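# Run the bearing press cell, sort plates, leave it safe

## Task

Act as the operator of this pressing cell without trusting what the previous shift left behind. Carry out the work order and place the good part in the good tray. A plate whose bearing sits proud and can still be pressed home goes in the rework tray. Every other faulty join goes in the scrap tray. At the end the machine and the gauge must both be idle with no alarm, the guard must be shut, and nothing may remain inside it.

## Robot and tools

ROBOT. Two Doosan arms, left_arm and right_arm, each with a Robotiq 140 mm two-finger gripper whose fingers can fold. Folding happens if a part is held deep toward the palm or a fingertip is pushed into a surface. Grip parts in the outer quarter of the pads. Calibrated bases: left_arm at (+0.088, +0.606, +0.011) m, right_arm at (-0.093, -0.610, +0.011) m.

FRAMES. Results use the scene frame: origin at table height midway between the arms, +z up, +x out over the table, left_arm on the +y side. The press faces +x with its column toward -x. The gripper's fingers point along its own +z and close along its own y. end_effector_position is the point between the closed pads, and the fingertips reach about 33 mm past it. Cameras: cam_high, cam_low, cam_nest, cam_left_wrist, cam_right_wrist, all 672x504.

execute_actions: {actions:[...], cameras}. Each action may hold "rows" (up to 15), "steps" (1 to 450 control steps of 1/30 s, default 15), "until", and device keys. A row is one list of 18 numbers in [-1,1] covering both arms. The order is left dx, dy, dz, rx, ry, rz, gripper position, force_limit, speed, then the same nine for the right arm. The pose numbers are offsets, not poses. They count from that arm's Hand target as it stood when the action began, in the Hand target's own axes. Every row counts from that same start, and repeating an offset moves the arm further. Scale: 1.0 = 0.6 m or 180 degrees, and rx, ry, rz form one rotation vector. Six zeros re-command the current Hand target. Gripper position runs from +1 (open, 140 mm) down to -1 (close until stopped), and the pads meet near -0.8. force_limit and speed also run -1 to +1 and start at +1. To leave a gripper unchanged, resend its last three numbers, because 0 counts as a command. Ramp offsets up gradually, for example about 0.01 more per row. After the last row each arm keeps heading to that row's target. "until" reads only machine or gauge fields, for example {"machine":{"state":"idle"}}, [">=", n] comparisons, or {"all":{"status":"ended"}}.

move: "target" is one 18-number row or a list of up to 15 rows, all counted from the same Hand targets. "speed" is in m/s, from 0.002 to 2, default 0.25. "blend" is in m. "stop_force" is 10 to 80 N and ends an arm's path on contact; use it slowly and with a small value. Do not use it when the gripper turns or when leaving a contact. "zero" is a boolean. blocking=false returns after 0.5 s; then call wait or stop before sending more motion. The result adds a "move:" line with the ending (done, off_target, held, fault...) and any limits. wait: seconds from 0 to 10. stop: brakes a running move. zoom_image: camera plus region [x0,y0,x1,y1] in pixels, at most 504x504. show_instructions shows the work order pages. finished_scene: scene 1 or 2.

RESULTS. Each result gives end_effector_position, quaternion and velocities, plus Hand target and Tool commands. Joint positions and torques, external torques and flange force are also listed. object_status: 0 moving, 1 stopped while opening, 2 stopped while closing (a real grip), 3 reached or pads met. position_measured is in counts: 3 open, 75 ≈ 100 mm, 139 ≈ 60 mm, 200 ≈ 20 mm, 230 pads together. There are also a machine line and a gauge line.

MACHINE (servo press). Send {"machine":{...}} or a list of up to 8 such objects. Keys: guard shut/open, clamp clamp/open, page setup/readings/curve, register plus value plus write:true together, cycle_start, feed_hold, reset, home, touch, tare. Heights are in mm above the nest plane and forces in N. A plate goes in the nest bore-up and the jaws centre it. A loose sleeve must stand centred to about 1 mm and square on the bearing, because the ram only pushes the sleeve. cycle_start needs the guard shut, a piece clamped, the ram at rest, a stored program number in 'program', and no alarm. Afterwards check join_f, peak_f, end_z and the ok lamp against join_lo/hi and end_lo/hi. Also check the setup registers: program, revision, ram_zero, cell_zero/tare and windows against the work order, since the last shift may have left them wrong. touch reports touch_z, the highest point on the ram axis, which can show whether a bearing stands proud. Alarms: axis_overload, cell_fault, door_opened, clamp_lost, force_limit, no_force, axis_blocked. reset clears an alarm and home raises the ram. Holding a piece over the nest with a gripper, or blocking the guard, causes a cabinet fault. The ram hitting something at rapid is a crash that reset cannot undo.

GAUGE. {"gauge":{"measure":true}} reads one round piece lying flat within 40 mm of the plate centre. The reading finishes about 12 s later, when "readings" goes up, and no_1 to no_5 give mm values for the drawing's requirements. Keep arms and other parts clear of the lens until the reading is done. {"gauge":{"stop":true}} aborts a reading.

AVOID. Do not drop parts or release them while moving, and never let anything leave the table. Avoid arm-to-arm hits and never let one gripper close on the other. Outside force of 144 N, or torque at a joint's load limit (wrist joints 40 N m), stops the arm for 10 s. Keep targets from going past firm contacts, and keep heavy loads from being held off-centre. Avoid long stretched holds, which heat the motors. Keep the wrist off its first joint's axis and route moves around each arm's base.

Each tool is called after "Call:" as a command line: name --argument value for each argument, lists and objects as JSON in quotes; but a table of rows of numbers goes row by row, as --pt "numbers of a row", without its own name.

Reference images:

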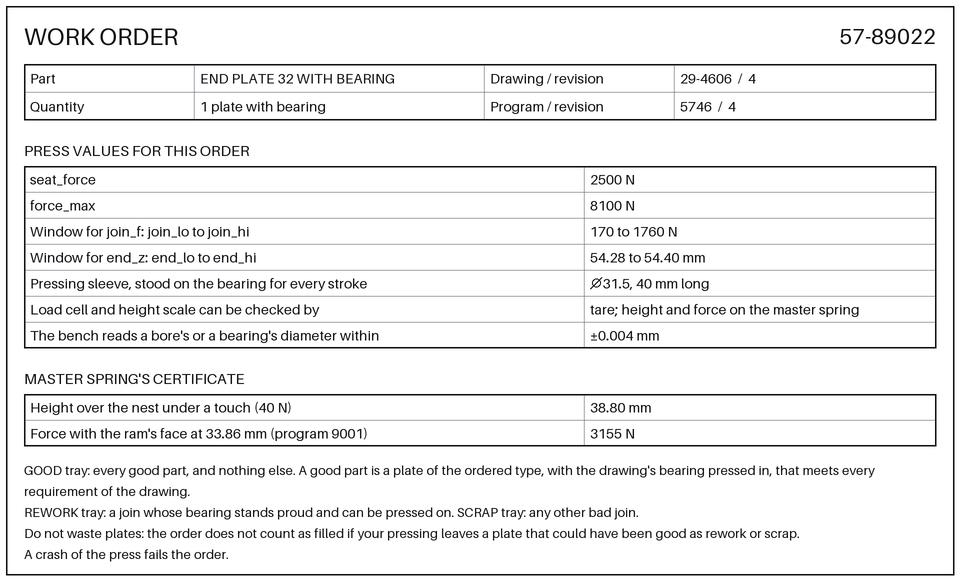

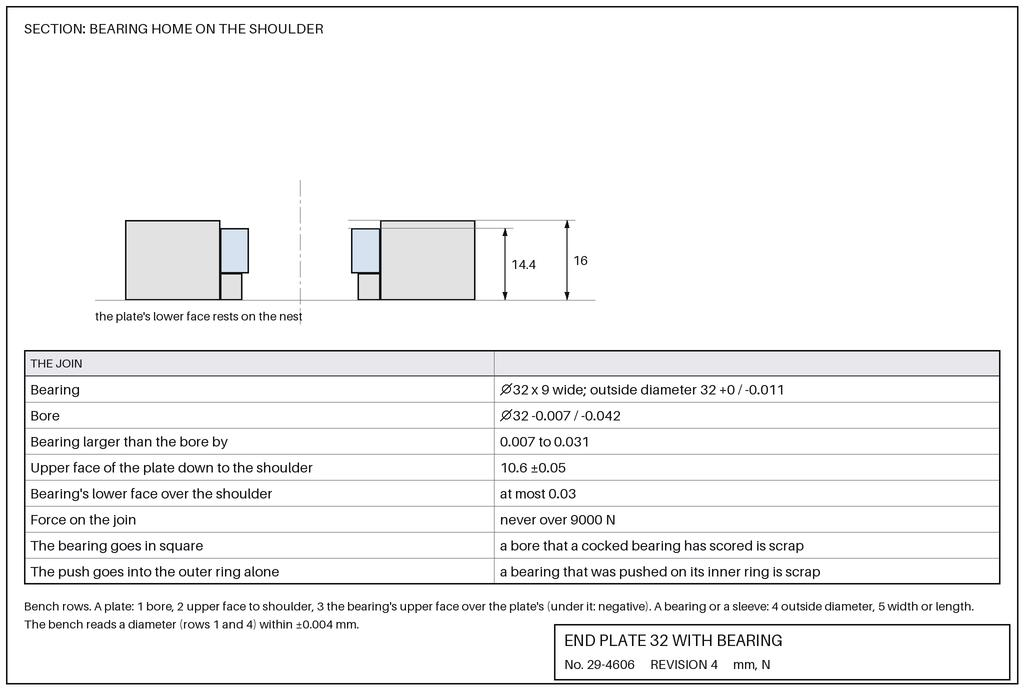

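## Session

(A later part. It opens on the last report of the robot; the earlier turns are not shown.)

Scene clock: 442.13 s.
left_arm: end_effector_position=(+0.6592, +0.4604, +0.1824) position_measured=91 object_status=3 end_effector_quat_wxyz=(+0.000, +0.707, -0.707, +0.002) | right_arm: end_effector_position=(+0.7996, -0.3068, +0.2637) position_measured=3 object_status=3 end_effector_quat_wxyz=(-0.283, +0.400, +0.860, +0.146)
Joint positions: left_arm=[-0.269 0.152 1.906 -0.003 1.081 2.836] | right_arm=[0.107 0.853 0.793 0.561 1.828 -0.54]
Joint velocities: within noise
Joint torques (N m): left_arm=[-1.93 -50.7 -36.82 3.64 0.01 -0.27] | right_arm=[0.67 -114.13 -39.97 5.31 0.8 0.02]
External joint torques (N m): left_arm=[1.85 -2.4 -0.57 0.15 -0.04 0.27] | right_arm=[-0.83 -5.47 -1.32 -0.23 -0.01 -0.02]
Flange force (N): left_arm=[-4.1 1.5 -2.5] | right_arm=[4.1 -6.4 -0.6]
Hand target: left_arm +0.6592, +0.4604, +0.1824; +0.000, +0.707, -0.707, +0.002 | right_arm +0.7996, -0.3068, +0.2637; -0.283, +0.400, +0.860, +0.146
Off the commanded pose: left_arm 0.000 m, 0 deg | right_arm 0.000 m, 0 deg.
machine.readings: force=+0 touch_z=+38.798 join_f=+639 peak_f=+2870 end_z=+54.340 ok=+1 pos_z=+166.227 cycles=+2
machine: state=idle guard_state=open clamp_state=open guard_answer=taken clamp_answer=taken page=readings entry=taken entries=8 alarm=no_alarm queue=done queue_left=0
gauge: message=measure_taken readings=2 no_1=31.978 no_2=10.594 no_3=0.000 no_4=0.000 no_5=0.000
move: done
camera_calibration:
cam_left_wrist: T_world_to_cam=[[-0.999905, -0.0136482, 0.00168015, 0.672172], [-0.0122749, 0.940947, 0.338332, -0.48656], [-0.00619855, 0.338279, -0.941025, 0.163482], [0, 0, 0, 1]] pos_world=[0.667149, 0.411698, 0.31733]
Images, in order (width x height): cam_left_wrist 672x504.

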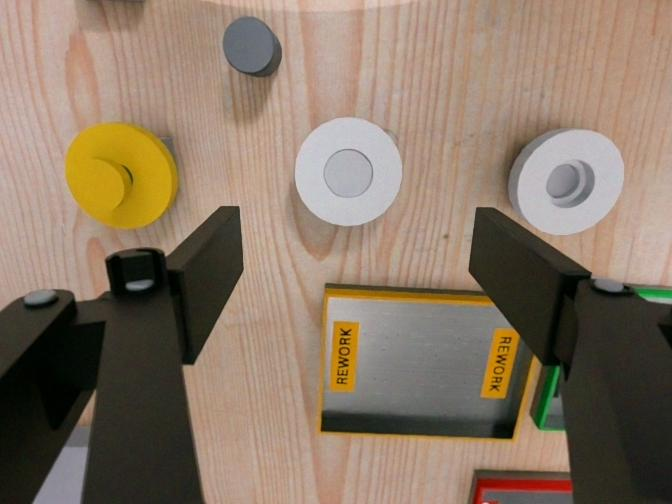

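Call:
move --target '[0.0057,0,0.2,0,0,0,0.3,0.2,-0.8,0,0,0,0,0,0,1,1,1]' --speed 0.12 --cameras '[]'

Call:
move --target '[0,0,0.0135,0,0,0,0.3,0.2,-0.8,0,0,0,0,0,0,1,1,1]' --speed 0.01 --cameras '["cam_left_wrist"]'

Call:
execute_actions --actions '[{"rows":[[0,0,0,0,0,0,-1,0.2,-0.9,0,0,0,0,0,0,1,1,1]],"steps":80}]' --cameras '["cam_left_wrist"]'

Scene clock: 443.70 s.
left_arm: end_effector_position=(+0.6595, +0.4566, +0.0625) position_measured=91 object_status=3 end_effector_quat_wxyz=(+0.000, +0.707, -0.707, +0.002) | right_arm: end_effector_position=(+0.7996, -0.3068, +0.2637) position_measured=3 object_status=3 end_effector_quat_wxyz=(-0.283, +0.400, +0.860, +0.146)
Joint positions: left_arm=[-0.275 0.271 2.012 -0.003 0.855 2.831] | right_arm=[0.107 0.853 0.793 0.561 1.828 -0.54]
Joint velocities: within noise
Joint torques (N m): left_arm=[-3.1 -57.78 -31.27 3.14 0.08 -0.43] | right_arm=[0.71 -113.93 -40.05 5.23 0.77 -0.02]
External joint torques (N m): left_arm=[2.94 -2.67 -0.87 0.1 -0.11 0.43] | right_arm=[-0.86 -5.91 -1.38 -0.13 0.02 0.02]
Flange force (N): left_arm=[-5.9 0.2 -3.6] | right_arm=[4.5 -6.9 -0.6]
Hand target: left_arm +0.6595, +0.4566, +0.0624; +0.000, +0.707, -0.707, +0.002 | right_arm +0.7996, -0.3068, +0.2637; -0.283, +0.400, +0.860, +0.146
Off the commanded pose: left_arm 0.000 m, 0 deg | right_arm 0.000 m, 0 deg.
machine.readings: force=+0 touch_z=+38.798 join_f=+639 peak_f=+2870 end_z=+54.340 ok=+1 pos_z=+166.227 cycles=+2
machine: state=idle guard_state=open clamp_state=open guard_answer=taken clamp_answer=taken page=readings entry=taken entries=8 alarm=no_alarm queue=done queue_left=0
gauge: message=measure_taken readings=2 no_1=31.978 no_2=10.594 no_3=0.000 no_4=0.000 no_5=0.000
move: done
No camera images: "cameras" was empty.

Scene clock: 444.73 s.
left_arm: end_effector_position=(+0.6595, +0.4565, +0.0544) position_measured=91 object_status=3 end_effector_quat_wxyz=(+0.000, +0.707, -0.707, +0.002) | right_arm: end_effector_position=(+0.7996, -0.3068, +0.2637) position_measured=3 object_status=3 end_effector_quat_wxyz=(-0.283, +0.400, +0.860, +0.146)
Joint positions: left_arm=[-0.275 0.281 2.018 -0.003 0.839 2.831] | right_arm=[0.107 0.853 0.793 0.561 1.828 -0.54]
Joint velocities: within noise
Joint torques (N m): left_arm=[-3.01 -57.99 -30.56 3.17 0.05 -0.45] | right_arm=[0.74 -113.77 -40.16 5.3 0.8 -0.06]
External joint torques (N m): left_arm=[3.02 -3.11 -1.13 0.04 -0.09 0.45] | right_arm=[-0.87 -6.29 -1.31 -0.2 -0.01 0.06]
Flange force (N): left_arm=[-6.1 0.2 -4.4] | right_arm=[5.0 -7.9 -0.2]
Hand target: left_arm +0.6595, +0.4565, +0.0543; +0.000, +0.707, -0.707, +0.002 | right_arm +0.7996, -0.3068, +0.2637; -0.283, +0.400, +0.860, +0.146
Off the commanded pose: left_arm 0.000 m, 0 deg | right_arm 0.000 m, 0 deg.
machine.readings: force=+0 touch_z=+38.798 join_f=+639 peak_f=+2870 end_z=+54.340 ok=+1 pos_z=+166.227 cycles=+2
machine: state=idle guard_state=open clamp_state=open guard_answer=taken clamp_answer=taken page=readings entry=taken entries=8 alarm=no_alarm queue=done queue_left=0
gauge: message=measure_taken readings=2 no_1=31.978 no_2=10.594 no_3=0.000 no_4=0.000 no_5=0.000
move: done
camera_calibration:
cam_left_wrist: T_world_to_cam=[[-0.999905, -0.0136477, 0.00167886, 0.672634], [-0.0122744, 0.940915, 0.338421, -0.43955], [-0.00619835, 0.338368, -0.940993, 0.0442162], [0, 0, 0, 1]] pos_world=[0.667449, 0.407798, 0.189231]
Images, in order (width x height): cam_left_wrist 672x504.

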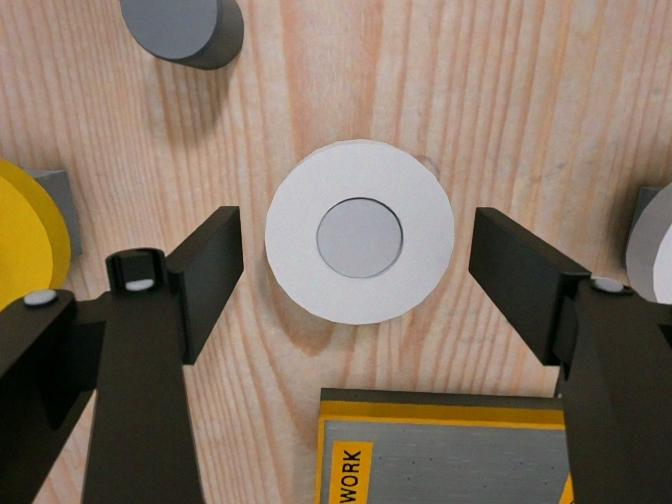

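Scene clock: 447.60 s.
left_arm: end_effector_position=(+0.6595, +0.4565, +0.0543) position_measured=127 object_status=2 end_effector_quat_wxyz=(+0.000, +0.707, -0.707, +0.002) | right_arm: end_effector_position=(+0.7996, -0.3068, +0.2637) position_measured=3 object_status=3 end_effector_quat_wxyz=(-0.283, +0.400, +0.860, +0.146)
Joint positions: left_arm=[-0.275 0.281 2.018 -0.003 0.839 2.831] | right_arm=[0.107 0.853 0.793 0.561 1.828 -0.54]
Joint velocities: within noise
Joint torques (N m): left_arm=[-3.52 -46.55 -26.38 2.95 -1.63 -0.41] | right_arm=[0.5 -114.02 -40.04 5.26 0.82 -0.02]
External joint torques (N m): left_arm=[3.41 -13.96 -5.21 0.26 1.6 0.41] | right_arm=[-0.68 -5.23 -1.11 -0.2 -0.02 0.02]
Flange force (N): left_arm=[-8.1 5.6 -23.4] | right_arm=[4.2 -6.5 -0.2]
Hand target: left_arm +0.6595, +0.4565, +0.0543; +0.000, +0.707, -0.707, +0.002 | right_arm +0.7996, -0.3068, +0.2637; -0.283, +0.400, +0.860, +0.146
Off the commanded pose: left_arm 0.000 m, 0 deg | right_arm 0.000 m, 0 deg.
machine.readings: force=+0 touch_z=+38.798 join_f=+639 peak_f=+2870 end_z=+54.340 ok=+1 pos_z=+166.227 cycles=+2
machine: state=idle guard_state=open clamp_state=open guard_answer=taken clamp_answer=taken page=readings entry=taken entries=8 alarm=no_alarm queue=done queue_left=0
gauge: message=measure_taken readings=2 no_1=31.978 no_2=10.594 no_3=0.000 no_4=0.000 no_5=0.000
camera_calibration:
cam_left_wrist: T_world_to_cam=[[-0.999905, -0.0136477, 0.00167886, 0.672634], [-0.0122744, 0.940915, 0.338421, -0.43955], [-0.00619835, 0.338368, -0.940993, 0.0442162], [0, 0, 0, 1]] pos_world=[0.667449, 0.407798, 0.189231]
Images, in order (width x height): cam_left_wrist 672x504.

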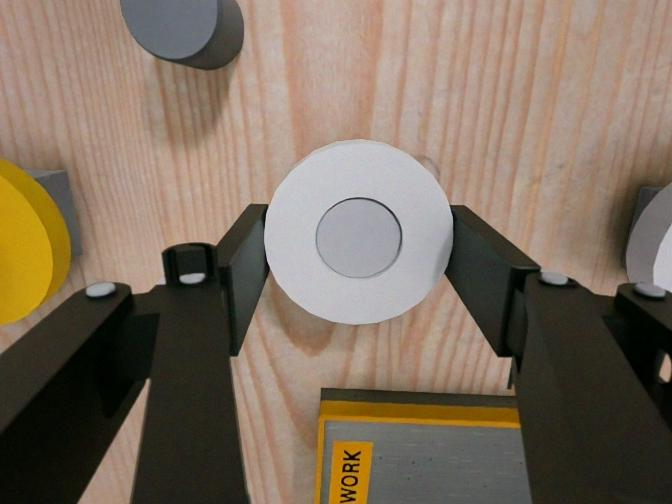

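Call:
move --pt "0 0 -0.0762 0 0 0 -1 0.2 -0.9 0 0 0 0 0 0 1 1 1" --pt "-0.1558 -0.0675 -0.0762 0 0 0 -1 0.2 -0.9 0 0 0 0 0 0 1 1 1" --pt "-0.4812 -0.4067 -0.0762 0 0 0 -1 0.2 -0.9 0 0 0 0 0 0 1 1 1" --pt "-0.4812 -0.4067 -0.0153 0 0 0 -1 0.2 -0.9 0 0 0 0 0 0 1 1 1" --speed '[0.05,0.15,0.15,0.06]' --blend '[0.01,0.03,0,0]' --cameras '["cam_left_wrist"]'

Call:
move --target '[0,0,0.0217,0,0,0,-1,0.2,-0.9,0,0,0,0,0,0,1,1,1]' --speed 0.006 --stop_force 12 --cameras '[]'

Call:
execute_actions --actions '[{"rows":[[0,0,-0.0012,0,0,0,-1,0.2,-0.9,0,0,0,0,0,0,1,1,1]],"steps":15},{"rows":[[0,0,0,0,0,0,0.3,0.2,-0.8,0,0,0,0,0,0,1,1,1]],"steps":75}]' --cameras '["cam_left_wrist"]'

Scene clock: 452.40 s.
left_arm: end_effector_position=(+0.9035, +0.7453, +0.0632) position_measured=127 object_status=2 end_effector_quat_wxyz=(+0.000, +0.707, -0.707, +0.002) | right_arm: end_effector_position=(+0.7996, -0.3068, +0.2637) position_measured=3 object_status=3 end_effector_quat_wxyz=(-0.283, +0.400, +0.860, +0.146)
Joint positions: left_arm=[0.167 0.589 1.513 -0.004 1.038 3.272] | right_arm=[0.107 0.853 0.793 0.561 1.828 -0.54]
Joint velocities: within noise
Joint torques (N m): left_arm=[-2.99 -93.41 -36.76 3.64 0.13 -0.44] | right_arm=[0.75 -114.17 -39.93 5.28 0.87 0]
External joint torques (N m): left_arm=[2.91 -0.55 0.42 0.04 -0.14 0.44] | right_arm=[-0.91 -5.31 -1.31 -0.2 -0.08 0]
Flange force (N): left_arm=[-3.7 2.4 0.0] | right_arm=[3.9 -6.2 -0.6]
Hand target: left_arm +0.9035, +0.7453, +0.0631; +0.000, +0.707, -0.707, +0.002 | right_arm +0.7996, -0.3068, +0.2637; -0.283, +0.400, +0.860, +0.146
Off the commanded pose: left_arm 0.000 m, 0 deg | right_arm 0.000 m, 0 deg.
machine.readings: force=+0 touch_z=+38.798 join_f=+639 peak_f=+2870 end_z=+54.340 ok=+1 pos_z=+166.227 cycles=+2
machine: state=idle guard_state=open clamp_state=open guard_answer=taken clamp_answer=taken page=readings entry=taken entries=8 alarm=no_alarm queue=done queue_left=0
gauge: message=measure_taken readings=2 no_1=31.978 no_2=10.594 no_3=0.000 no_4=0.000 no_5=0.000
move: done
camera_calibration:
cam_left_wrist: T_world_to_cam=[[-0.999904, -0.0137419, 0.00164533, 0.920609], [-0.0123744, 0.940914, 0.338421, -0.711177], [-0.00619867, 0.338368, -0.940993, -0.043711], [0, 0, 0, 1]] pos_world=[0.911449, 0.696598, 0.198031]
Images, in order (width x height): cam_left_wrist 672x504.

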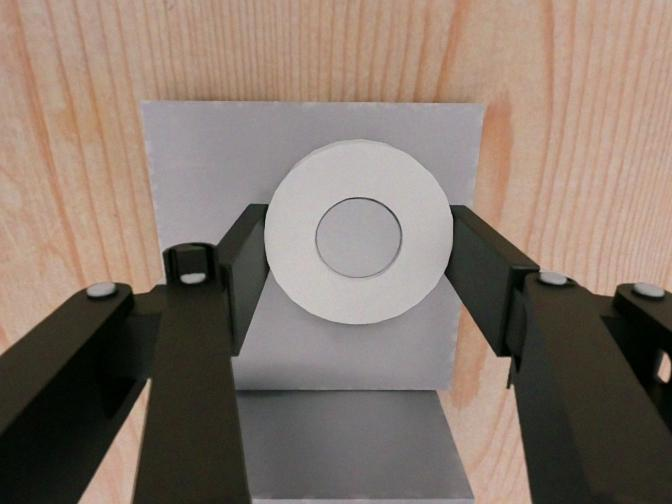

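Scene clock: 453.80 s.
left_arm: end_effector_position=(+0.9035, +0.7453, +0.0585) position_measured=127 object_status=2 end_effector_quat_wxyz=(+0.000, +0.707, -0.707, +0.002) | right_arm: end_effector_position=(+0.7996, -0.3068, +0.2637) position_measured=3 object_status=3 end_effector_quat_wxyz=(-0.283, +0.400, +0.860, +0.146)
Joint positions: left_arm=[0.167 0.593 1.516 -0.004 1.031 3.272] | right_arm=[0.107 0.853 0.793 0.561 1.828 -0.54]
Joint velocities: within noise
Joint torques (N m): left_arm=[-3.22 -75.72 -31.08 3.64 -2.54 -0.5] | right_arm=[0.6 -114.41 -39.86 5.15 0.83 0.05]
External joint torques (N m): left_arm=[3.24 -19.08 -5.27 0.04 2.53 0.5] | right_arm=[-0.79 -4.92 -1.31 -0.08 -0.04 -0.05]
Flange force (N): left_arm=[-2.5 11.7 -23.1] | right_arm=[3.6 -5.3 -0.8]
Hand target: left_arm +0.9035, +0.7453, +0.0584; +0.000, +0.707, -0.707, +0.002 (not the last commanded pose) | right_arm +0.7996, -0.3068, +0.2637; -0.283, +0.400, +0.860, +0.146
Off the commanded pose: left_arm 0.008 m, 0 deg | right_arm 0.000 m, 0 deg.
machine.readings: force=+0 touch_z=+38.798 join_f=+639 peak_f=+2870 end_z=+54.340 ok=+1 pos_z=+166.227 cycles=+2
machine: state=idle guard_state=open clamp_state=open guard_answer=taken clamp_answer=taken page=readings entry=taken entries=8 alarm=no_alarm queue=done queue_left=0
gauge: message=measure_taken readings=2 no_1=31.978 no_2=10.594 no_3=0.000 no_4=0.000 no_5=0.000
move: contact (left_arm)
No camera images: "cameras" was empty.

Scene clock: 457.00 s.
left_arm: end_effector_position=(+0.9035, +0.7453, +0.0592) position_measured=91 object_status=3 end_effector_quat_wxyz=(+0.000, +0.707, -0.707, +0.002) | right_arm: end_effector_position=(+0.7996, -0.3068, +0.2637) position_measured=3 object_status=3 end_effector_quat_wxyz=(-0.283, +0.400, +0.860, +0.146)
Joint positions: left_arm=[0.167 0.592 1.516 -0.004 1.032 3.272] | right_arm=[0.107 0.853 0.793 0.561 1.828 -0.54]
Joint velocities: within noise
Joint torques (N m): left_arm=[-2.78 -91.34 -35.74 3.57 0.05 -0.45] | right_arm=[0.65 -113.97 -39.73 5.28 0.88 -0.05]
External joint torques (N m): left_arm=[2.22 -2.77 -0.5 0.09 -0.06 0.45] | right_arm=[-0.81 -5.54 -1.5 -0.21 -0.09 0.05]
External joint torques at the end of the 1st action: left_arm=[2.69 -1.3 0.44 0.1 -0.01 0.42] | right_arm=[-0.55 -5.82 -1.24 -0.24 -0.05 0.02]
Flange force (N): left_arm=[-2.7 3.1 -2.5] | right_arm=[4.1 -5.8 -0.9]
Flange force at the end of the 1st action (N): left_arm=[-3.2 3.3 -0.8] | right_arm=[4.8 -7.2 0.0]
Hand target: left_arm +0.9035, +0.7453, +0.0592; +0.000, +0.707, -0.707, +0.002 | right_arm +0.7996, -0.3068, +0.2637; -0.283, +0.400, +0.860, +0.146
Off the commanded pose: left_arm 0.000 m, 0 deg | right_arm 0.000 m, 0 deg.
machine.readings: force=+0 touch_z=+38.798 join_f=+639 peak_f=+2870 end_z=+54.340 ok=+1 pos_z=+166.227 cycles=+2
machine: state=idle guard_state=open clamp_state=open guard_answer=taken clamp_answer=taken page=readings entry=taken entries=8 alarm=no_alarm queue=done queue_left=0
gauge: message=measure_taken readings=2 no_1=31.978 no_2=10.594 no_3=0.000 no_4=0.000 no_5=0.000
camera_calibration:
cam_left_wrist: T_world_to_cam=[[-0.999906, -0.0136142, 0.00158466, 0.92054], [-0.0122747, 0.940915, 0.338419, -0.709915], [-0.00609835, 0.338368, -0.940994, -0.0475666], [0, 0, 0, 1]] pos_world=[0.911449, 0.696598, 0.194031]
Images, in order (width x height): cam_left_wrist 672x504.

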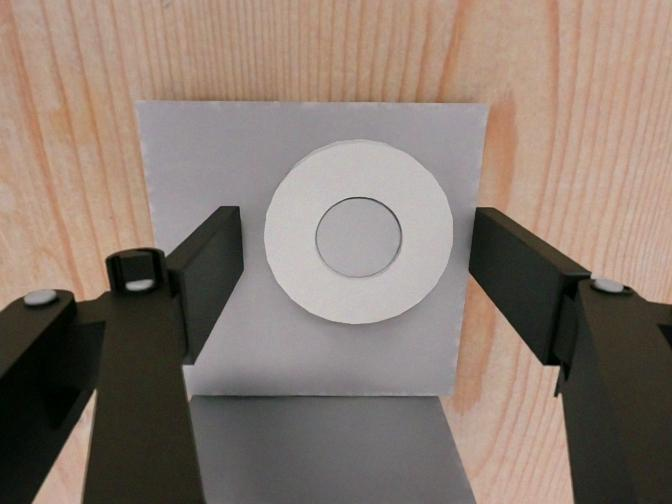

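Call:
move --pt "0 0 -0.068 0 0 0 0.3 0.2 -0.8 0 0 0 0 0 0 1 1 1" --pt "0.3255 0.339 -0.068 0 0 0 0.3 0.2 -0.8 0 0 0 0 0 0 1 1 1" --pt "0.39 0.339 -0.13 0 0 0 0.3 0.2 -0.8 0 0 0 0 0 0 1 1 1" --speed '[0.08,0.25,0.25]' --blend '[0,0.03,0]' --cameras '[]'

Call:
execute_actions --actions '[{"machine":{"guard":"shut"},"gauge":{"measure":true},"steps":420,"until":{"gauge":{"readings":[">",2]}}}]' --cameras '["cam_high"]'

Scene clock: 459.47 s.
left_arm: end_effector_position=(+0.6999, +0.5116, +0.1374) position_measured=91 object_status=3 end_effector_quat_wxyz=(+0.000, +0.707, -0.707, +0.002) | right_arm: end_effector_position=(+0.7996, -0.3068, +0.2637) position_measured=3 object_status=3 end_effector_quat_wxyz=(-0.283, +0.400, +0.860, +0.146)
Joint positions: left_arm=[-0.169 0.234 1.896 -0.003 1.009 2.936] | right_arm=[0.107 0.853 0.793 0.561 1.828 -0.54]
Joint velocities: within noise
Joint torques (N m): left_arm=[-2.81 -57.63 -36.09 3.53 -0.05 -0.46] | right_arm=[0.77 -113.89 -40.15 5.32 0.91 -0.03]
External joint torques (N m): left_arm=[2.79 -2.02 0.39 0.08 0.03 0.46] | right_arm=[-0.94 -5.65 -1.14 -0.24 -0.11 0.03]
Flange force (N): left_arm=[-5.7 2.5 -1.5] | right_arm=[4.4 -7.5 0.0]
Hand target: left_arm +0.6999, +0.5115, +0.1375; +0.000, +0.707, -0.707, +0.002 | right_arm +0.7996, -0.3068, +0.2637; -0.283, +0.400, +0.860, +0.146
Off the commanded pose: left_arm 0.000 m, 0 deg | right_arm 0.000 m, 0 deg.
machine.readings: force=+0 touch_z=+38.798 join_f=+639 peak_f=+2870 end_z=+54.340 ok=+1 pos_z=+166.227 cycles=+2
machine: state=idle guard_state=open clamp_state=open guard_answer=taken clamp_answer=taken page=readings entry=taken entries=8 alarm=no_alarm queue=done queue_left=0
gauge: message=measure_taken readings=2 no_1=31.978 no_2=10.594 no_3=0.000 no_4=0.000 no_5=0.000
move: done; blend cut to 0.0268 m at target 2
No camera images: "cameras" was empty.

Scene clock: 471.67 s.
left_arm: end_effector_position=(+0.6999, +0.5115, +0.1375) position_measured=91 object_status=3 end_effector_quat_wxyz=(+0.000, +0.707, -0.707, +0.002) | right_arm: end_effector_position=(+0.7996, -0.3068, +0.2637) position_measured=3 object_status=3 end_effector_quat_wxyz=(-0.283, +0.400, +0.860, +0.146)
Joint positions: left_arm=[-0.169 0.234 1.896 -0.003 1.009 2.936] | right_arm=[0.107 0.853 0.793 0.561 1.828 -0.54]
Joint velocities: within noise
Joint torques (N m): left_arm=[-3.4 -57.32 -35.42 3.54 0.07 -0.4] | right_arm=[0.62 -113.93 -40.05 5.31 0.82 -0.02]
External joint torques (N m): left_arm=[3.41 -2.69 -0.43 0.09 -0.09 0.4] | right_arm=[-0.74 -6.18 -1.46 -0.2 -0.02 0.02]
Flange force (N): left_arm=[-6.5 1.8 -2.7] | right_arm=[4.8 -7.1 -0.5]
Hand target: left_arm +0.6999, +0.5115, +0.1375; +0.000, +0.707, -0.707, +0.002 | right_arm +0.7996, -0.3068, +0.2637; -0.283, +0.400, +0.860, +0.146
Tool commands: left_gripper/position=+0.3 left_gripper/force_limit=+0.2 left_gripper/speed=-0.8 right_gripper/position=+1.0 right_gripper/force_limit=+1.0 right_gripper/speed=+1.0
Off the commanded pose: left_arm 0.000 m, 0 deg | right_arm 0.000 m, 0 deg.
machine.readings: force=+0 touch_z=+38.798 join_f=+639 peak_f=+2870 end_z=+54.340 ok=+1 pos_z=+166.227 cycles=+2
machine: state=idle guard_state=shut clamp_state=open guard_answer=taken clamp_answer=taken page=readings entry=taken entries=8 alarm=no_alarm queue=done queue_left=0
gauge: message=measure_taken readings=3 no_1=0.000 no_2=0.000 no_3=-1.600 no_4=0.000 no_5=0.000
Images, in order (width x height): cam_high 672x504.

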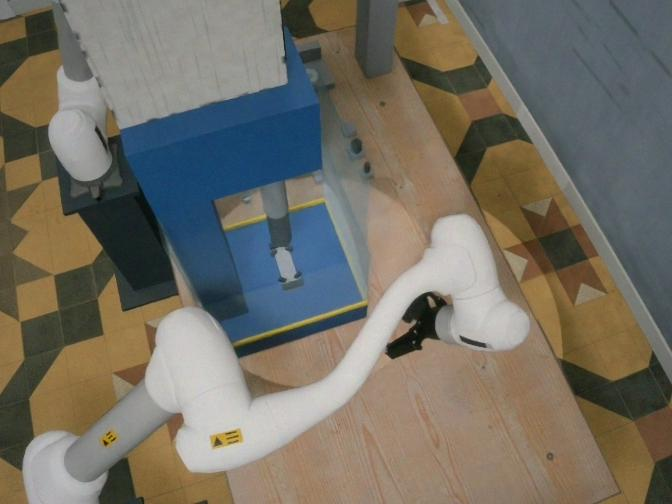

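Call:
move --pt "-0.0642 0 0.0625 0 0 0 0.3 0.2 -0.8 0 0 0 0 0 0 1 1 1" --pt "-0.3897 -0.3393 0.0625 0 0 0 0.3 0.2 -0.8 0 0 0 0 0 0 1 1 1" --pt "-0.3897 -0.3393 0.1308 0 0 0 0.3 0.2 -0.8 0 0 0 0 0 0 1 1 1" --speed '[0.2,0.2,0.05]' --blend '[0.02,0,0]' --cameras '[]'

Call:
execute_actions --actions '[{"rows":[[0,0,0,0,0,0,-1,0.2,-0.9,0,0,0,0,0,0,1,1,1]],"steps":80}]' --cameras '["cam_left_wrist"]'

Scene clock: 474.70 s.
left_arm: end_effector_position=(+0.9037, +0.7451, +0.0587) position_measured=91 object_status=3 end_effector_quat_wxyz=(+0.000, +0.707, -0.707, +0.002) | right_arm: end_effector_position=(+0.7996, -0.3068, +0.2637) position_measured=3 object_status=3 end_effector_quat_wxyz=(-0.283, +0.400, +0.860, +0.146)
Joint positions: left_arm=[0.167 0.593 1.516 -0.004 1.031 3.272] | right_arm=[0.107 0.853 0.793 0.561 1.828 -0.54]
Joint velocities: within noise
Joint torques (N m): left_arm=[-3.52 -91.4 -36.07 3.59 -0.11 -0.46] | right_arm=[0.59 -114.2 -40.01 5.28 0.84 -0.03]
External joint torques (N m): left_arm=[3.73 -3.54 -0.33 0.1 0.11 0.46] | right_arm=[-0.76 -5.7 -1.45 -0.17 -0.05 0.03]
Flange force (N): left_arm=[-4.3 4.6 -3.3] | right_arm=[4.3 -6.2 -0.7]
Hand target: left_arm +0.9037, +0.7451, +0.0587; +0.000, +0.707, -0.707, +0.002 | right_arm +0.7996, -0.3068, +0.2637; -0.283, +0.400, +0.860, +0.146
Off the commanded pose: left_arm 0.000 m, 0 deg | right_arm 0.000 m, 0 deg.
machine.readings: force=+0 touch_z=+38.798 join_f=+639 peak_f=+2870 end_z=+54.340 ok=+1 pos_z=+166.227 cycles=+2
machine: state=idle guard_state=shut clamp_state=open guard_answer=taken clamp_answer=taken page=readings entry=taken entries=8 alarm=no_alarm queue=done queue_left=0
gauge: message=measure_taken readings=3 no_1=0.000 no_2=0.000 no_3=-1.600 no_4=0.000 no_5=0.000
move: done
No camera images: "cameras" was empty.

Scene clock: 477.57 s.
left_arm: end_effector_position=(+0.9037, +0.7451, +0.0587) position_measured=127 object_status=2 end_effector_quat_wxyz=(+0.000, +0.707, -0.707, +0.002) | right_arm: end_effector_position=(+0.7996, -0.3068, +0.2637) position_measured=3 object_status=3 end_effector_quat_wxyz=(-0.283, +0.400, +0.860, +0.146)
Joint positions: left_arm=[0.167 0.593 1.516 -0.004 1.031 3.272] | right_arm=[0.107 0.853 0.793 0.561 1.828 -0.54]
Joint velocities: within noise
Joint torques (N m): left_arm=[-3.97 -77.11 -30.33 3.56 -1.65 -0.45] | right_arm=[0.97 -114.15 -40.3 5.29 0.79 -0.06]
External joint torques (N m): left_arm=[4.28 -17.23 -5.85 0.11 1.65 0.45] | right_arm=[-1.15 -5.37 -0.99 -0.21 0 0.06]
Flange force (N): left_arm=[-4.2 8.9 -20.6] | right_arm=[4.1 -7.4 -0.1]
Hand target: left_arm +0.9037, +0.7451, +0.0587; +0.000, +0.707, -0.707, +0.002 | right_arm +0.7996, -0.3068, +0.2637; -0.283, +0.400, +0.860, +0.146
Off the commanded pose: left_arm 0.000 m, 0 deg | right_arm 0.000 m, 0 deg.
machine.readings: force=+0 touch_z=+38.798 join_f=+639 peak_f=+2870 end_z=+54.340 ok=+1 pos_z=+166.227 cycles=+2
machine: state=idle guard_state=shut clamp_state=open guard_answer=taken clamp_answer=taken page=readings entry=taken entries=8 alarm=no_alarm queue=done queue_left=0
gauge: message=measure_taken readings=3 no_1=0.000 no_2=0.000 no_3=-1.600 no_4=0.000 no_5=0.000
camera_calibration:
cam_left_wrist: T_world_to_cam=[[-0.999906, -0.0136142, 0.00158466, 0.920738], [-0.0122747, 0.940915, 0.338419, -0.709556], [-0.00609835, 0.338368, -0.940994, -0.0479682], [0, 0, 0, 1]] pos_world=[0.911649, 0.696398, 0.193531]
Images, in order (width x height): cam_left_wrist 672x504.

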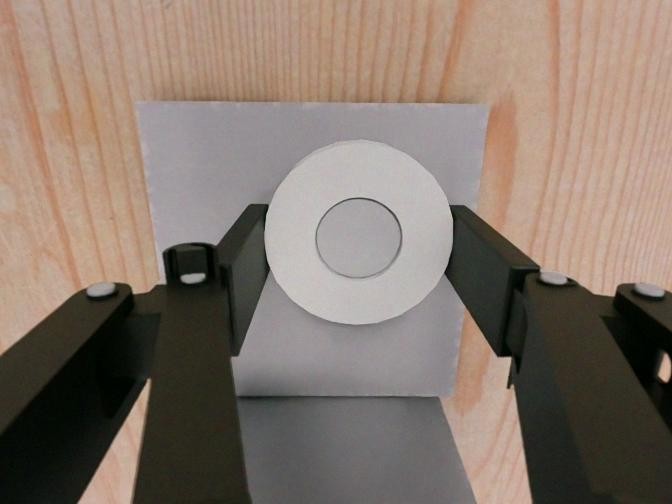

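Call:
move --pt "0 0 -0.0688 0 0 0 -1 0.2 -0.9 0 0 0 0 0 0 1 1 1" --pt "0.3252 0.3395 -0.0688 0 0 0 -1 0.2 -0.9 0 0 0 0 0 0 1 1 1" --pt "0.26 0.6 -0.1022 0 0 0 -1 0.2 -0.9 0 0 0 0 0 0 1 1 1" --pt "0.2085 0.856 -0.1022 0 0 0 -1 0.2 -0.9 0 0 0 0 0 0 1 1 1" --speed '[0.05,0.15,0.2,0.2]' --blend '[0.01,0.03,0.03,0]' --cameras '["cam_left_wrist"]'

Scene clock: 482.40 s.
left_arm: end_effector_position=(+0.3900, +0.6202, +0.1192) position_measured=127 object_status=2 end_effector_quat_wxyz=(+0.000, +0.707, -0.707, +0.002) | right_arm: end_effector_position=(+0.7996, -0.3068, +0.2637) position_measured=3 object_status=3 end_effector_quat_wxyz=(-0.283, +0.400, +0.860, +0.146)
Joint positions: left_arm=[-0.026 -0.271 2.427 -0.004 0.983 3.079] | right_arm=[0.107 0.853 0.793 0.561 1.828 -0.54]
Joint velocities: within noise
Joint torques (N m): left_arm=[-2.15 -7.9 -35.17 3.52 -0.11 -0.45] | right_arm=[0.6 -114.07 -39.95 5.28 0.79 -0.07]
External joint torques (N m): left_arm=[2.09 0.69 -0.08 0.06 0.09 0.46] | right_arm=[-0.77 -5.39 -1.24 -0.22 0.01 0.07]
Flange force (N): left_arm=[-8.5 -2.0 0.6] | right_arm=[4.2 -6.3 -0.5]
Hand target: left_arm +0.3900, +0.6202, +0.1192; +0.000, +0.707, -0.707, +0.002 | right_arm +0.7996, -0.3068, +0.2637; -0.283, +0.400, +0.860, +0.146
Off the commanded pose: left_arm 0.000 m, 0 deg | right_arm 0.000 m, 0 deg.
machine.readings: force=+0 touch_z=+38.798 join_f=+639 peak_f=+2870 end_z=+54.340 ok=+1 pos_z=+166.227 cycles=+2
machine: state=idle guard_state=shut clamp_state=open guard_answer=taken clamp_answer=taken page=readings entry=taken entries=8 alarm=no_alarm queue=done queue_left=0
gauge: message=measure_taken readings=3 no_1=0.000 no_2=0.000 no_3=-1.600 no_4=0.000 no_5=0.000
move: done
camera_calibration:
cam_left_wrist: T_world_to_cam=[[-0.999906, -0.0136141, 0.00158326, 0.40529], [-0.0122745, 0.940883, 0.338508, -0.61882], [-0.00609816, 0.338457, -0.940962, 0.0480328], [0, 0, 0, 1]] pos_world=[0.397949, 0.571498, 0.254031]
Images, in order (width x height): cam_left_wrist 672x504.

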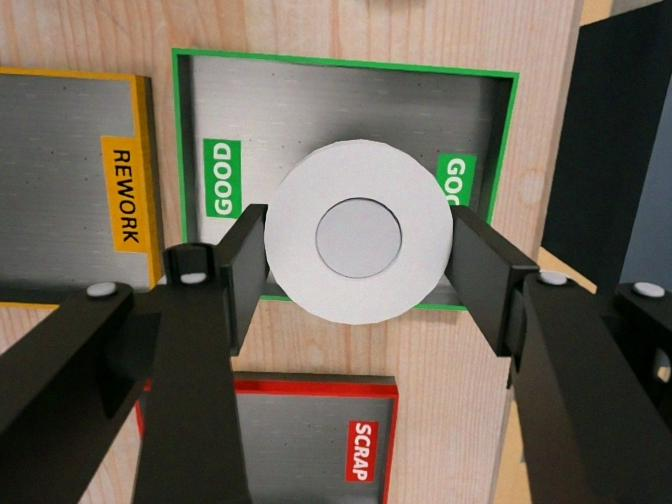

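Call:
move --target '[0.009,0,0.123,0,0,0,-1,0.2,-0.9,0,0,0,0,0,0,1,1,1]' --speed 0.08 --cameras '[]'

Call:
move --target '[0,0,0.035,0,0,0,-1,0.2,-0.9,0,0,0,0,0,0,1,1,1]' --speed 0.006 --stop_force 12 --cameras '[]'

Call:
execute_actions --actions '[{"rows":[[0,0,-0.0012,0,0,0,-1,0.2,-0.9,0,0,0,0,0,0,1,1,1]],"steps":15},{"rows":[[0,0,0,0,0,0,0.3,0.2,-0.8,0,0,0,0,0,0,1,1,1]],"steps":75}]' --cameras '["cam_left_wrist"]'

Call:
move --target '[0,0,-0.25,0,0,0,0.3,0.2,-0.8,0,0,0,0,0,0,1,1,1]' --speed 0.1 --cameras '["cam_left_wrist","cam_nest"]'

Scene clock: 483.93 s.
left_arm: end_effector_position=(+0.3901, +0.6145, +0.0455) position_measured=127 object_status=2 end_effector_quat_wxyz=(+0.000, +0.707, -0.707, +0.002) | right_arm: end_effector_position=(+0.7996, -0.3068, +0.2637) position_measured=3 object_status=3 end_effector_quat_wxyz=(-0.283, +0.400, +0.860, +0.146)
Joint positions: left_arm=[-0.045 -0.149 2.514 -0.004 0.775 3.062] | right_arm=[0.107 0.853 0.793 0.561 1.828 -0.54]
Joint velocities: within noise
Joint torques (N m): left_arm=[-2.5 -11.97 -29.67 2.95 0.01 -0.42] | right_arm=[0.28 -114.1 -40.01 5.29 0.84 -0.01]
External joint torques (N m): left_arm=[2.49 -2.12 0 0.05 -0.03 0.42] | right_arm=[-0.46 -5.87 -1.42 -0.19 -0.04 0.02]
Flange force (N): left_arm=[-9.5 3.3 -4.1] | right_arm=[4.7 -6.5 -0.4]
Hand target: left_arm +0.3901, +0.6145, +0.0454; +0.000, +0.707, -0.707, +0.002 | right_arm +0.7996, -0.3068, +0.2637; -0.283, +0.400, +0.860, +0.146
Off the commanded pose: left_arm 0.000 m, 0 deg | right_arm 0.000 m, 0 deg.
machine.readings: force=+0 touch_z=+38.798 join_f=+639 peak_f=+2870 end_z=+54.340 ok=+1 pos_z=+166.227 cycles=+2
machine: state=idle guard_state=shut clamp_state=open guard_answer=taken clamp_answer=taken page=readings entry=taken entries=8 alarm=no_alarm queue=done queue_left=0
gauge: message=measure_taken readings=3 no_1=0.000 no_2=0.000 no_3=-1.600 no_4=0.000 no_5=0.000
move: done
No camera images: "cameras" was empty.

Scene clock: 486.43 s.
left_arm: end_effector_position=(+0.3902, +0.6145, +0.0340) position_measured=127 object_status=2 end_effector_quat_wxyz=(+0.000, +0.707, -0.707, +0.002) | right_arm: end_effector_position=(+0.7996, -0.3068, +0.2637) position_measured=3 object_status=3 end_effector_quat_wxyz=(-0.283, +0.400, +0.860, +0.146)
Joint positions: left_arm=[-0.045 -0.126 2.525 -0.005 0.74 3.062] | right_arm=[0.107 0.853 0.793 0.561 1.828 -0.54]
Joint velocities: within noise
Joint torques (N m): left_arm=[-3.02 -5.54 -22.48 2.57 -2.5 -0.4] | right_arm=[0.83 -114.06 -40.05 5.24 0.85 -0.01]
External joint torques (N m): left_arm=[3.01 -10.18 -6.12 0.32 2.48 0.4] | right_arm=[-0.89 -6.73 -1.62 -0.11 -0.04 0.01]
Flange force (N): left_arm=[-10.9 10.0 -34.8] | right_arm=[5.2 -7.7 -0.7]
Hand target: left_arm +0.3902, +0.6145, +0.0340; +0.000, +0.707, -0.707, +0.002 (not the last commanded pose) | right_arm +0.7996, -0.3068, +0.2637; -0.283, +0.400, +0.860, +0.146
Off the commanded pose: left_arm 0.010 m, 0 deg | right_arm 0.000 m, 0 deg.
machine.readings: force=+0 touch_z=+38.798 join_f=+639 peak_f=+2870 end_z=+54.340 ok=+1 pos_z=+166.227 cycles=+2
machine: state=idle guard_state=shut clamp_state=open guard_answer=taken clamp_answer=taken page=readings entry=taken entries=8 alarm=no_alarm queue=done queue_left=0
gauge: message=measure_taken readings=3 no_1=0.000 no_2=0.000 no_3=-1.600 no_4=0.000 no_5=0.000
move: contact (left_arm)
No camera images: "cameras" was empty.

Scene clock: 489.63 s.
left_arm: end_effector_position=(+0.3902, +0.6145, +0.0348) position_measured=91 object_status=3 end_effector_quat_wxyz=(+0.000, +0.707, -0.707, +0.002) | right_arm: end_effector_position=(+0.7996, -0.3068, +0.2637) position_measured=3 object_status=3 end_effector_quat_wxyz=(-0.283, +0.400, +0.860, +0.146)
Joint positions: left_arm=[-0.045 -0.128 2.525 -0.005 0.742 3.062] | right_arm=[0.107 0.853 0.793 0.561 1.828 -0.54]
Joint velocities: within noise
Joint torques (N m): left_arm=[-2.74 -13.52 -28.22 2.81 -0.01 -0.43] | right_arm=[0.52 -114.08 -40.06 5.31 0.81 -0.07]
External joint torques (N m): left_arm=[2.79 -1.87 -0.4 0.09 0 0.43] | right_arm=[-0.69 -5.03 -1 -0.26 -0.02 0.07]
External joint torques at the end of the 1st action: left_arm=[2.69 -1.56 0.13 0.09 -0.08 0.38] | right_arm=[-0.79 -6.17 -1.41 -0.12 0.03 0.03]
Flange force (N): left_arm=[-10.6 2.1 -4.3] | right_arm=[4.1 -6.5 0.0]
Flange force at the end of the 1st action (N): left_arm=[-10.1 2.3 -2.8] | right_arm=[4.9 -7.2 -0.5]
Hand target: left_arm +0.3902, +0.6145, +0.0347; +0.000, +0.707, -0.707, +0.002 | right_arm +0.7996, -0.3068, +0.2637; -0.283, +0.400, +0.860, +0.146
Off the commanded pose: left_arm 0.000 m, 0 deg | right_arm 0.000 m, 0 deg.
machine.readings: force=+0 touch_z=+38.798 join_f=+639 peak_f=+2870 end_z=+54.340 ok=+1 pos_z=+166.227 cycles=+2
machine: state=idle guard_state=shut clamp_state=open guard_answer=taken clamp_answer=taken page=readings entry=taken entries=8 alarm=no_alarm queue=done queue_left=0
gauge: message=measure_taken readings=3 no_1=0.000 no_2=0.000 no_3=-1.600 no_4=0.000 no_5=0.000
camera_calibration:
cam_left_wrist: T_world_to_cam=[[-0.999906, -0.0136142, 0.00158466, 0.405546], [-0.0122747, 0.940915, 0.338419, -0.584887], [-0.00609835, 0.338368, -0.940994, -0.0293986], [0, 0, 0, 1]] pos_world=[0.398149, 0.565798, 0.169631]
Images, in order (width x height): cam_left_wrist 672x504.

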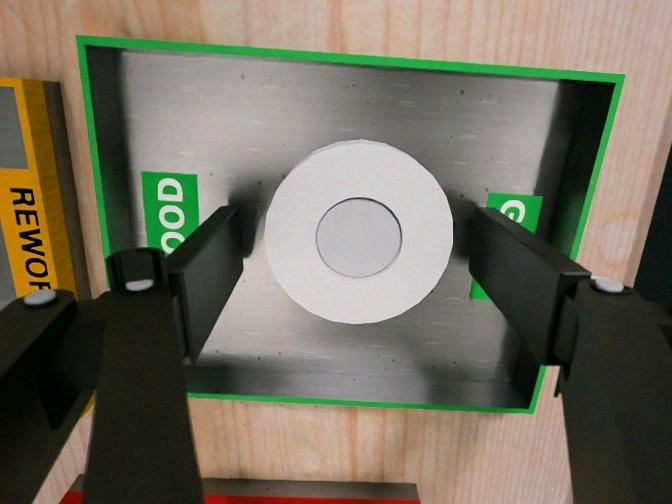

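Scene clock: 491.53 s.
left_arm: end_effector_position=(+0.3898, +0.6150, +0.1847) position_measured=91 object_status=3 end_effector_quat_wxyz=(+0.000, +0.707, -0.707, +0.002) | right_arm: end_effector_position=(+0.7996, -0.3068, +0.2637) position_measured=3 object_status=3 end_effector_quat_wxyz=(-0.283, +0.400, +0.860, +0.146)
Joint positions: left_arm=[-0.043 -0.346 2.34 -0.003 1.145 3.061] | right_arm=[0.107 0.853 0.793 0.561 1.828 -0.54]
Joint velocities: within noise
Joint torques (N m): left_arm=[-2.88 -1.94 -38.12 3.8 0.04 -0.44] | right_arm=[0.77 -114.22 -40.11 5.33 0.83 -0.1]
External joint torques (N m): left_arm=[2.8 -1.16 -0.38 0.1 -0.06 0.44] | right_arm=[-0.91 -6.13 -1.53 -0.21 -0.04 0.1]
Flange force (N): left_arm=[-10.7 1.0 -1.5] | right_arm=[4.7 -6.8 -0.8]
Hand target: left_arm +0.3898, +0.6150, +0.1847; +0.000, +0.707, -0.707, +0.002 | right_arm +0.7996, -0.3068, +0.2637; -0.283, +0.400, +0.860, +0.146
Off the commanded pose: left_arm 0.000 m, 0 deg | right_arm 0.000 m, 0 deg.
machine.readings: force=+0 touch_z=+38.798 join_f=+639 peak_f=+2870 end_z=+54.340 ok=+1 pos_z=+166.227 cycles=+2
machine: state=idle guard_state=shut clamp_state=open guard_answer=taken clamp_answer=taken page=readings entry=taken entries=8 alarm=no_alarm queue=done queue_left=0
gauge: message=measure_taken readings=3 no_1=0.000 no_2=0.000 no_3=-1.600 no_4=0.000 no_5=0.000
move: done
camera_calibration:
cam_left_wrist: T_world_to_cam=[[-0.999906, -0.0136146, 0.00158454, 0.404915], [-0.0122751, 0.940915, 0.338419, -0.636125], [-0.00609835, 0.338368, -0.940994, 0.111579], [0, 0, 0, 1]] pos_world=[0.397749, 0.566298, 0.319631]
Images, in order (width x height): cam_nest 672x504, cam_left_wrist 672x504.

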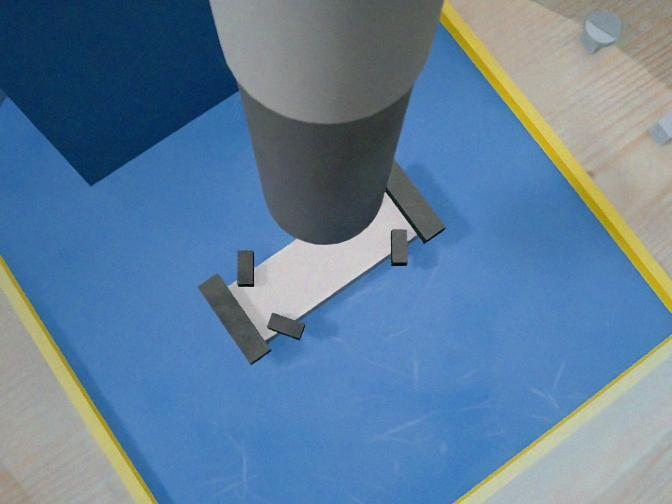

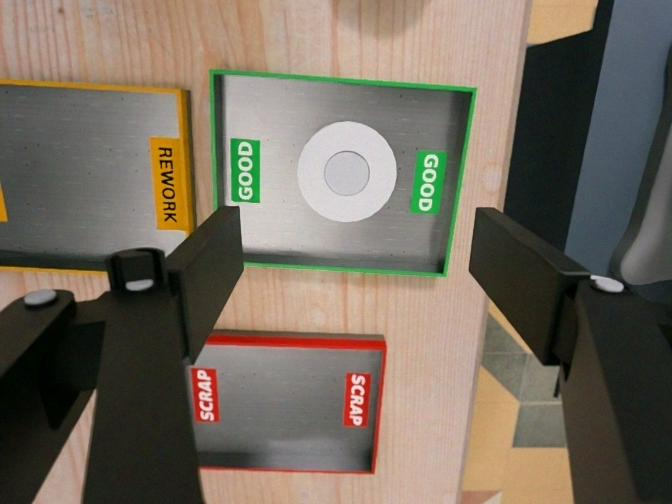

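Call:
move --target '[0.2,0,-0.05,0,0,0,0.3,0.2,-0.8,0,0,0,0,0,0,1,1,1]' --cameras '["cam_left_wrist"]'

Scene clock: 492.67 s.
left_arm: end_effector_position=(+0.3898, +0.4951, +0.2151) position_measured=91 object_status=3 end_effector_quat_wxyz=(+0.000, +0.707, -0.707, +0.002) end_effector_velocity=(+0.000, +0.000, -0.001) end_effector_angular_velocity=(+0.002, +0.004, -0.002) | right_arm: end_effector_position=(+0.7996, -0.3068, +0.2637) position_measured=3 object_status=3 end_effector_quat_wxyz=(-0.283, +0.400, +0.860, +0.146)
Joint positions: left_arm=[-0.419 -0.333 2.273 -0.002 1.198 2.685] | right_arm=[0.107 0.853 0.793 0.561 1.828 -0.54]
Joint velocities: left_arm=[-0.001 0.005 0 0.001 0 0.001] | right_arm=[within noise]
Joint torques (N m): left_arm=[-3.38 -4.1 -38.87 3.78 0 -0.56] | right_arm=[0.81 -114.08 -39.86 5.31 0.81 -0.09]
External joint torques (N m): left_arm=[3.38 -1.24 -0.58 0.23 -0.04 0.56] | right_arm=[-0.94 -5.52 -1.44 -0.22 -0.01 0.09]
Flange force (N): left_arm=[-11.7 -3.8 -1.7] | right_arm=[4.1 -6.0 -1.0]
Hand target: left_arm +0.3898, +0.4951, +0.2151; +0.000, +0.707, -0.707, +0.002 | right_arm +0.7996, -0.3068, +0.2637; -0.283, +0.400, +0.860, +0.146
Off the commanded pose: left_arm 0.000 m, 0 deg | right_arm 0.000 m, 0 deg.
machine.readings: force=+0 touch_z=+38.798 join_f=+639 peak_f=+2870 end_z=+54.340 ok=+1 pos_z=+166.227 cycles=+2
machine: state=idle guard_state=shut clamp_state=open guard_answer=taken clamp_answer=taken page=readings entry=taken entries=8 alarm=no_alarm queue=done queue_left=0
gauge: message=measure_taken readings=3 no_1=0.000 no_2=0.000 no_3=-1.600 no_4=0.000 no_5=0.000
move: done
camera_calibration:
cam_left_wrist: T_world_to_cam=[[-0.999905, -0.0137084, 0.00155113, 0.403288], [-0.0123747, 0.940914, 0.33842, -0.533557], [-0.00609868, 0.338368, -0.940994, 0.180756], [0, 0, 0, 1]] pos_world=[0.397749, 0.446398, 0.350031]
Images, in order (width x height): cam_left_wrist 672x504.

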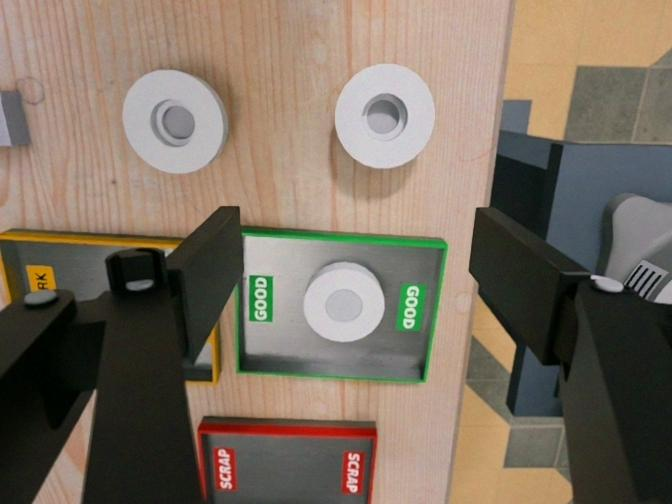

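Both remaining plates are empty. Done.

Call:
finished_scene --scene 2

The scene is finished: the task was done.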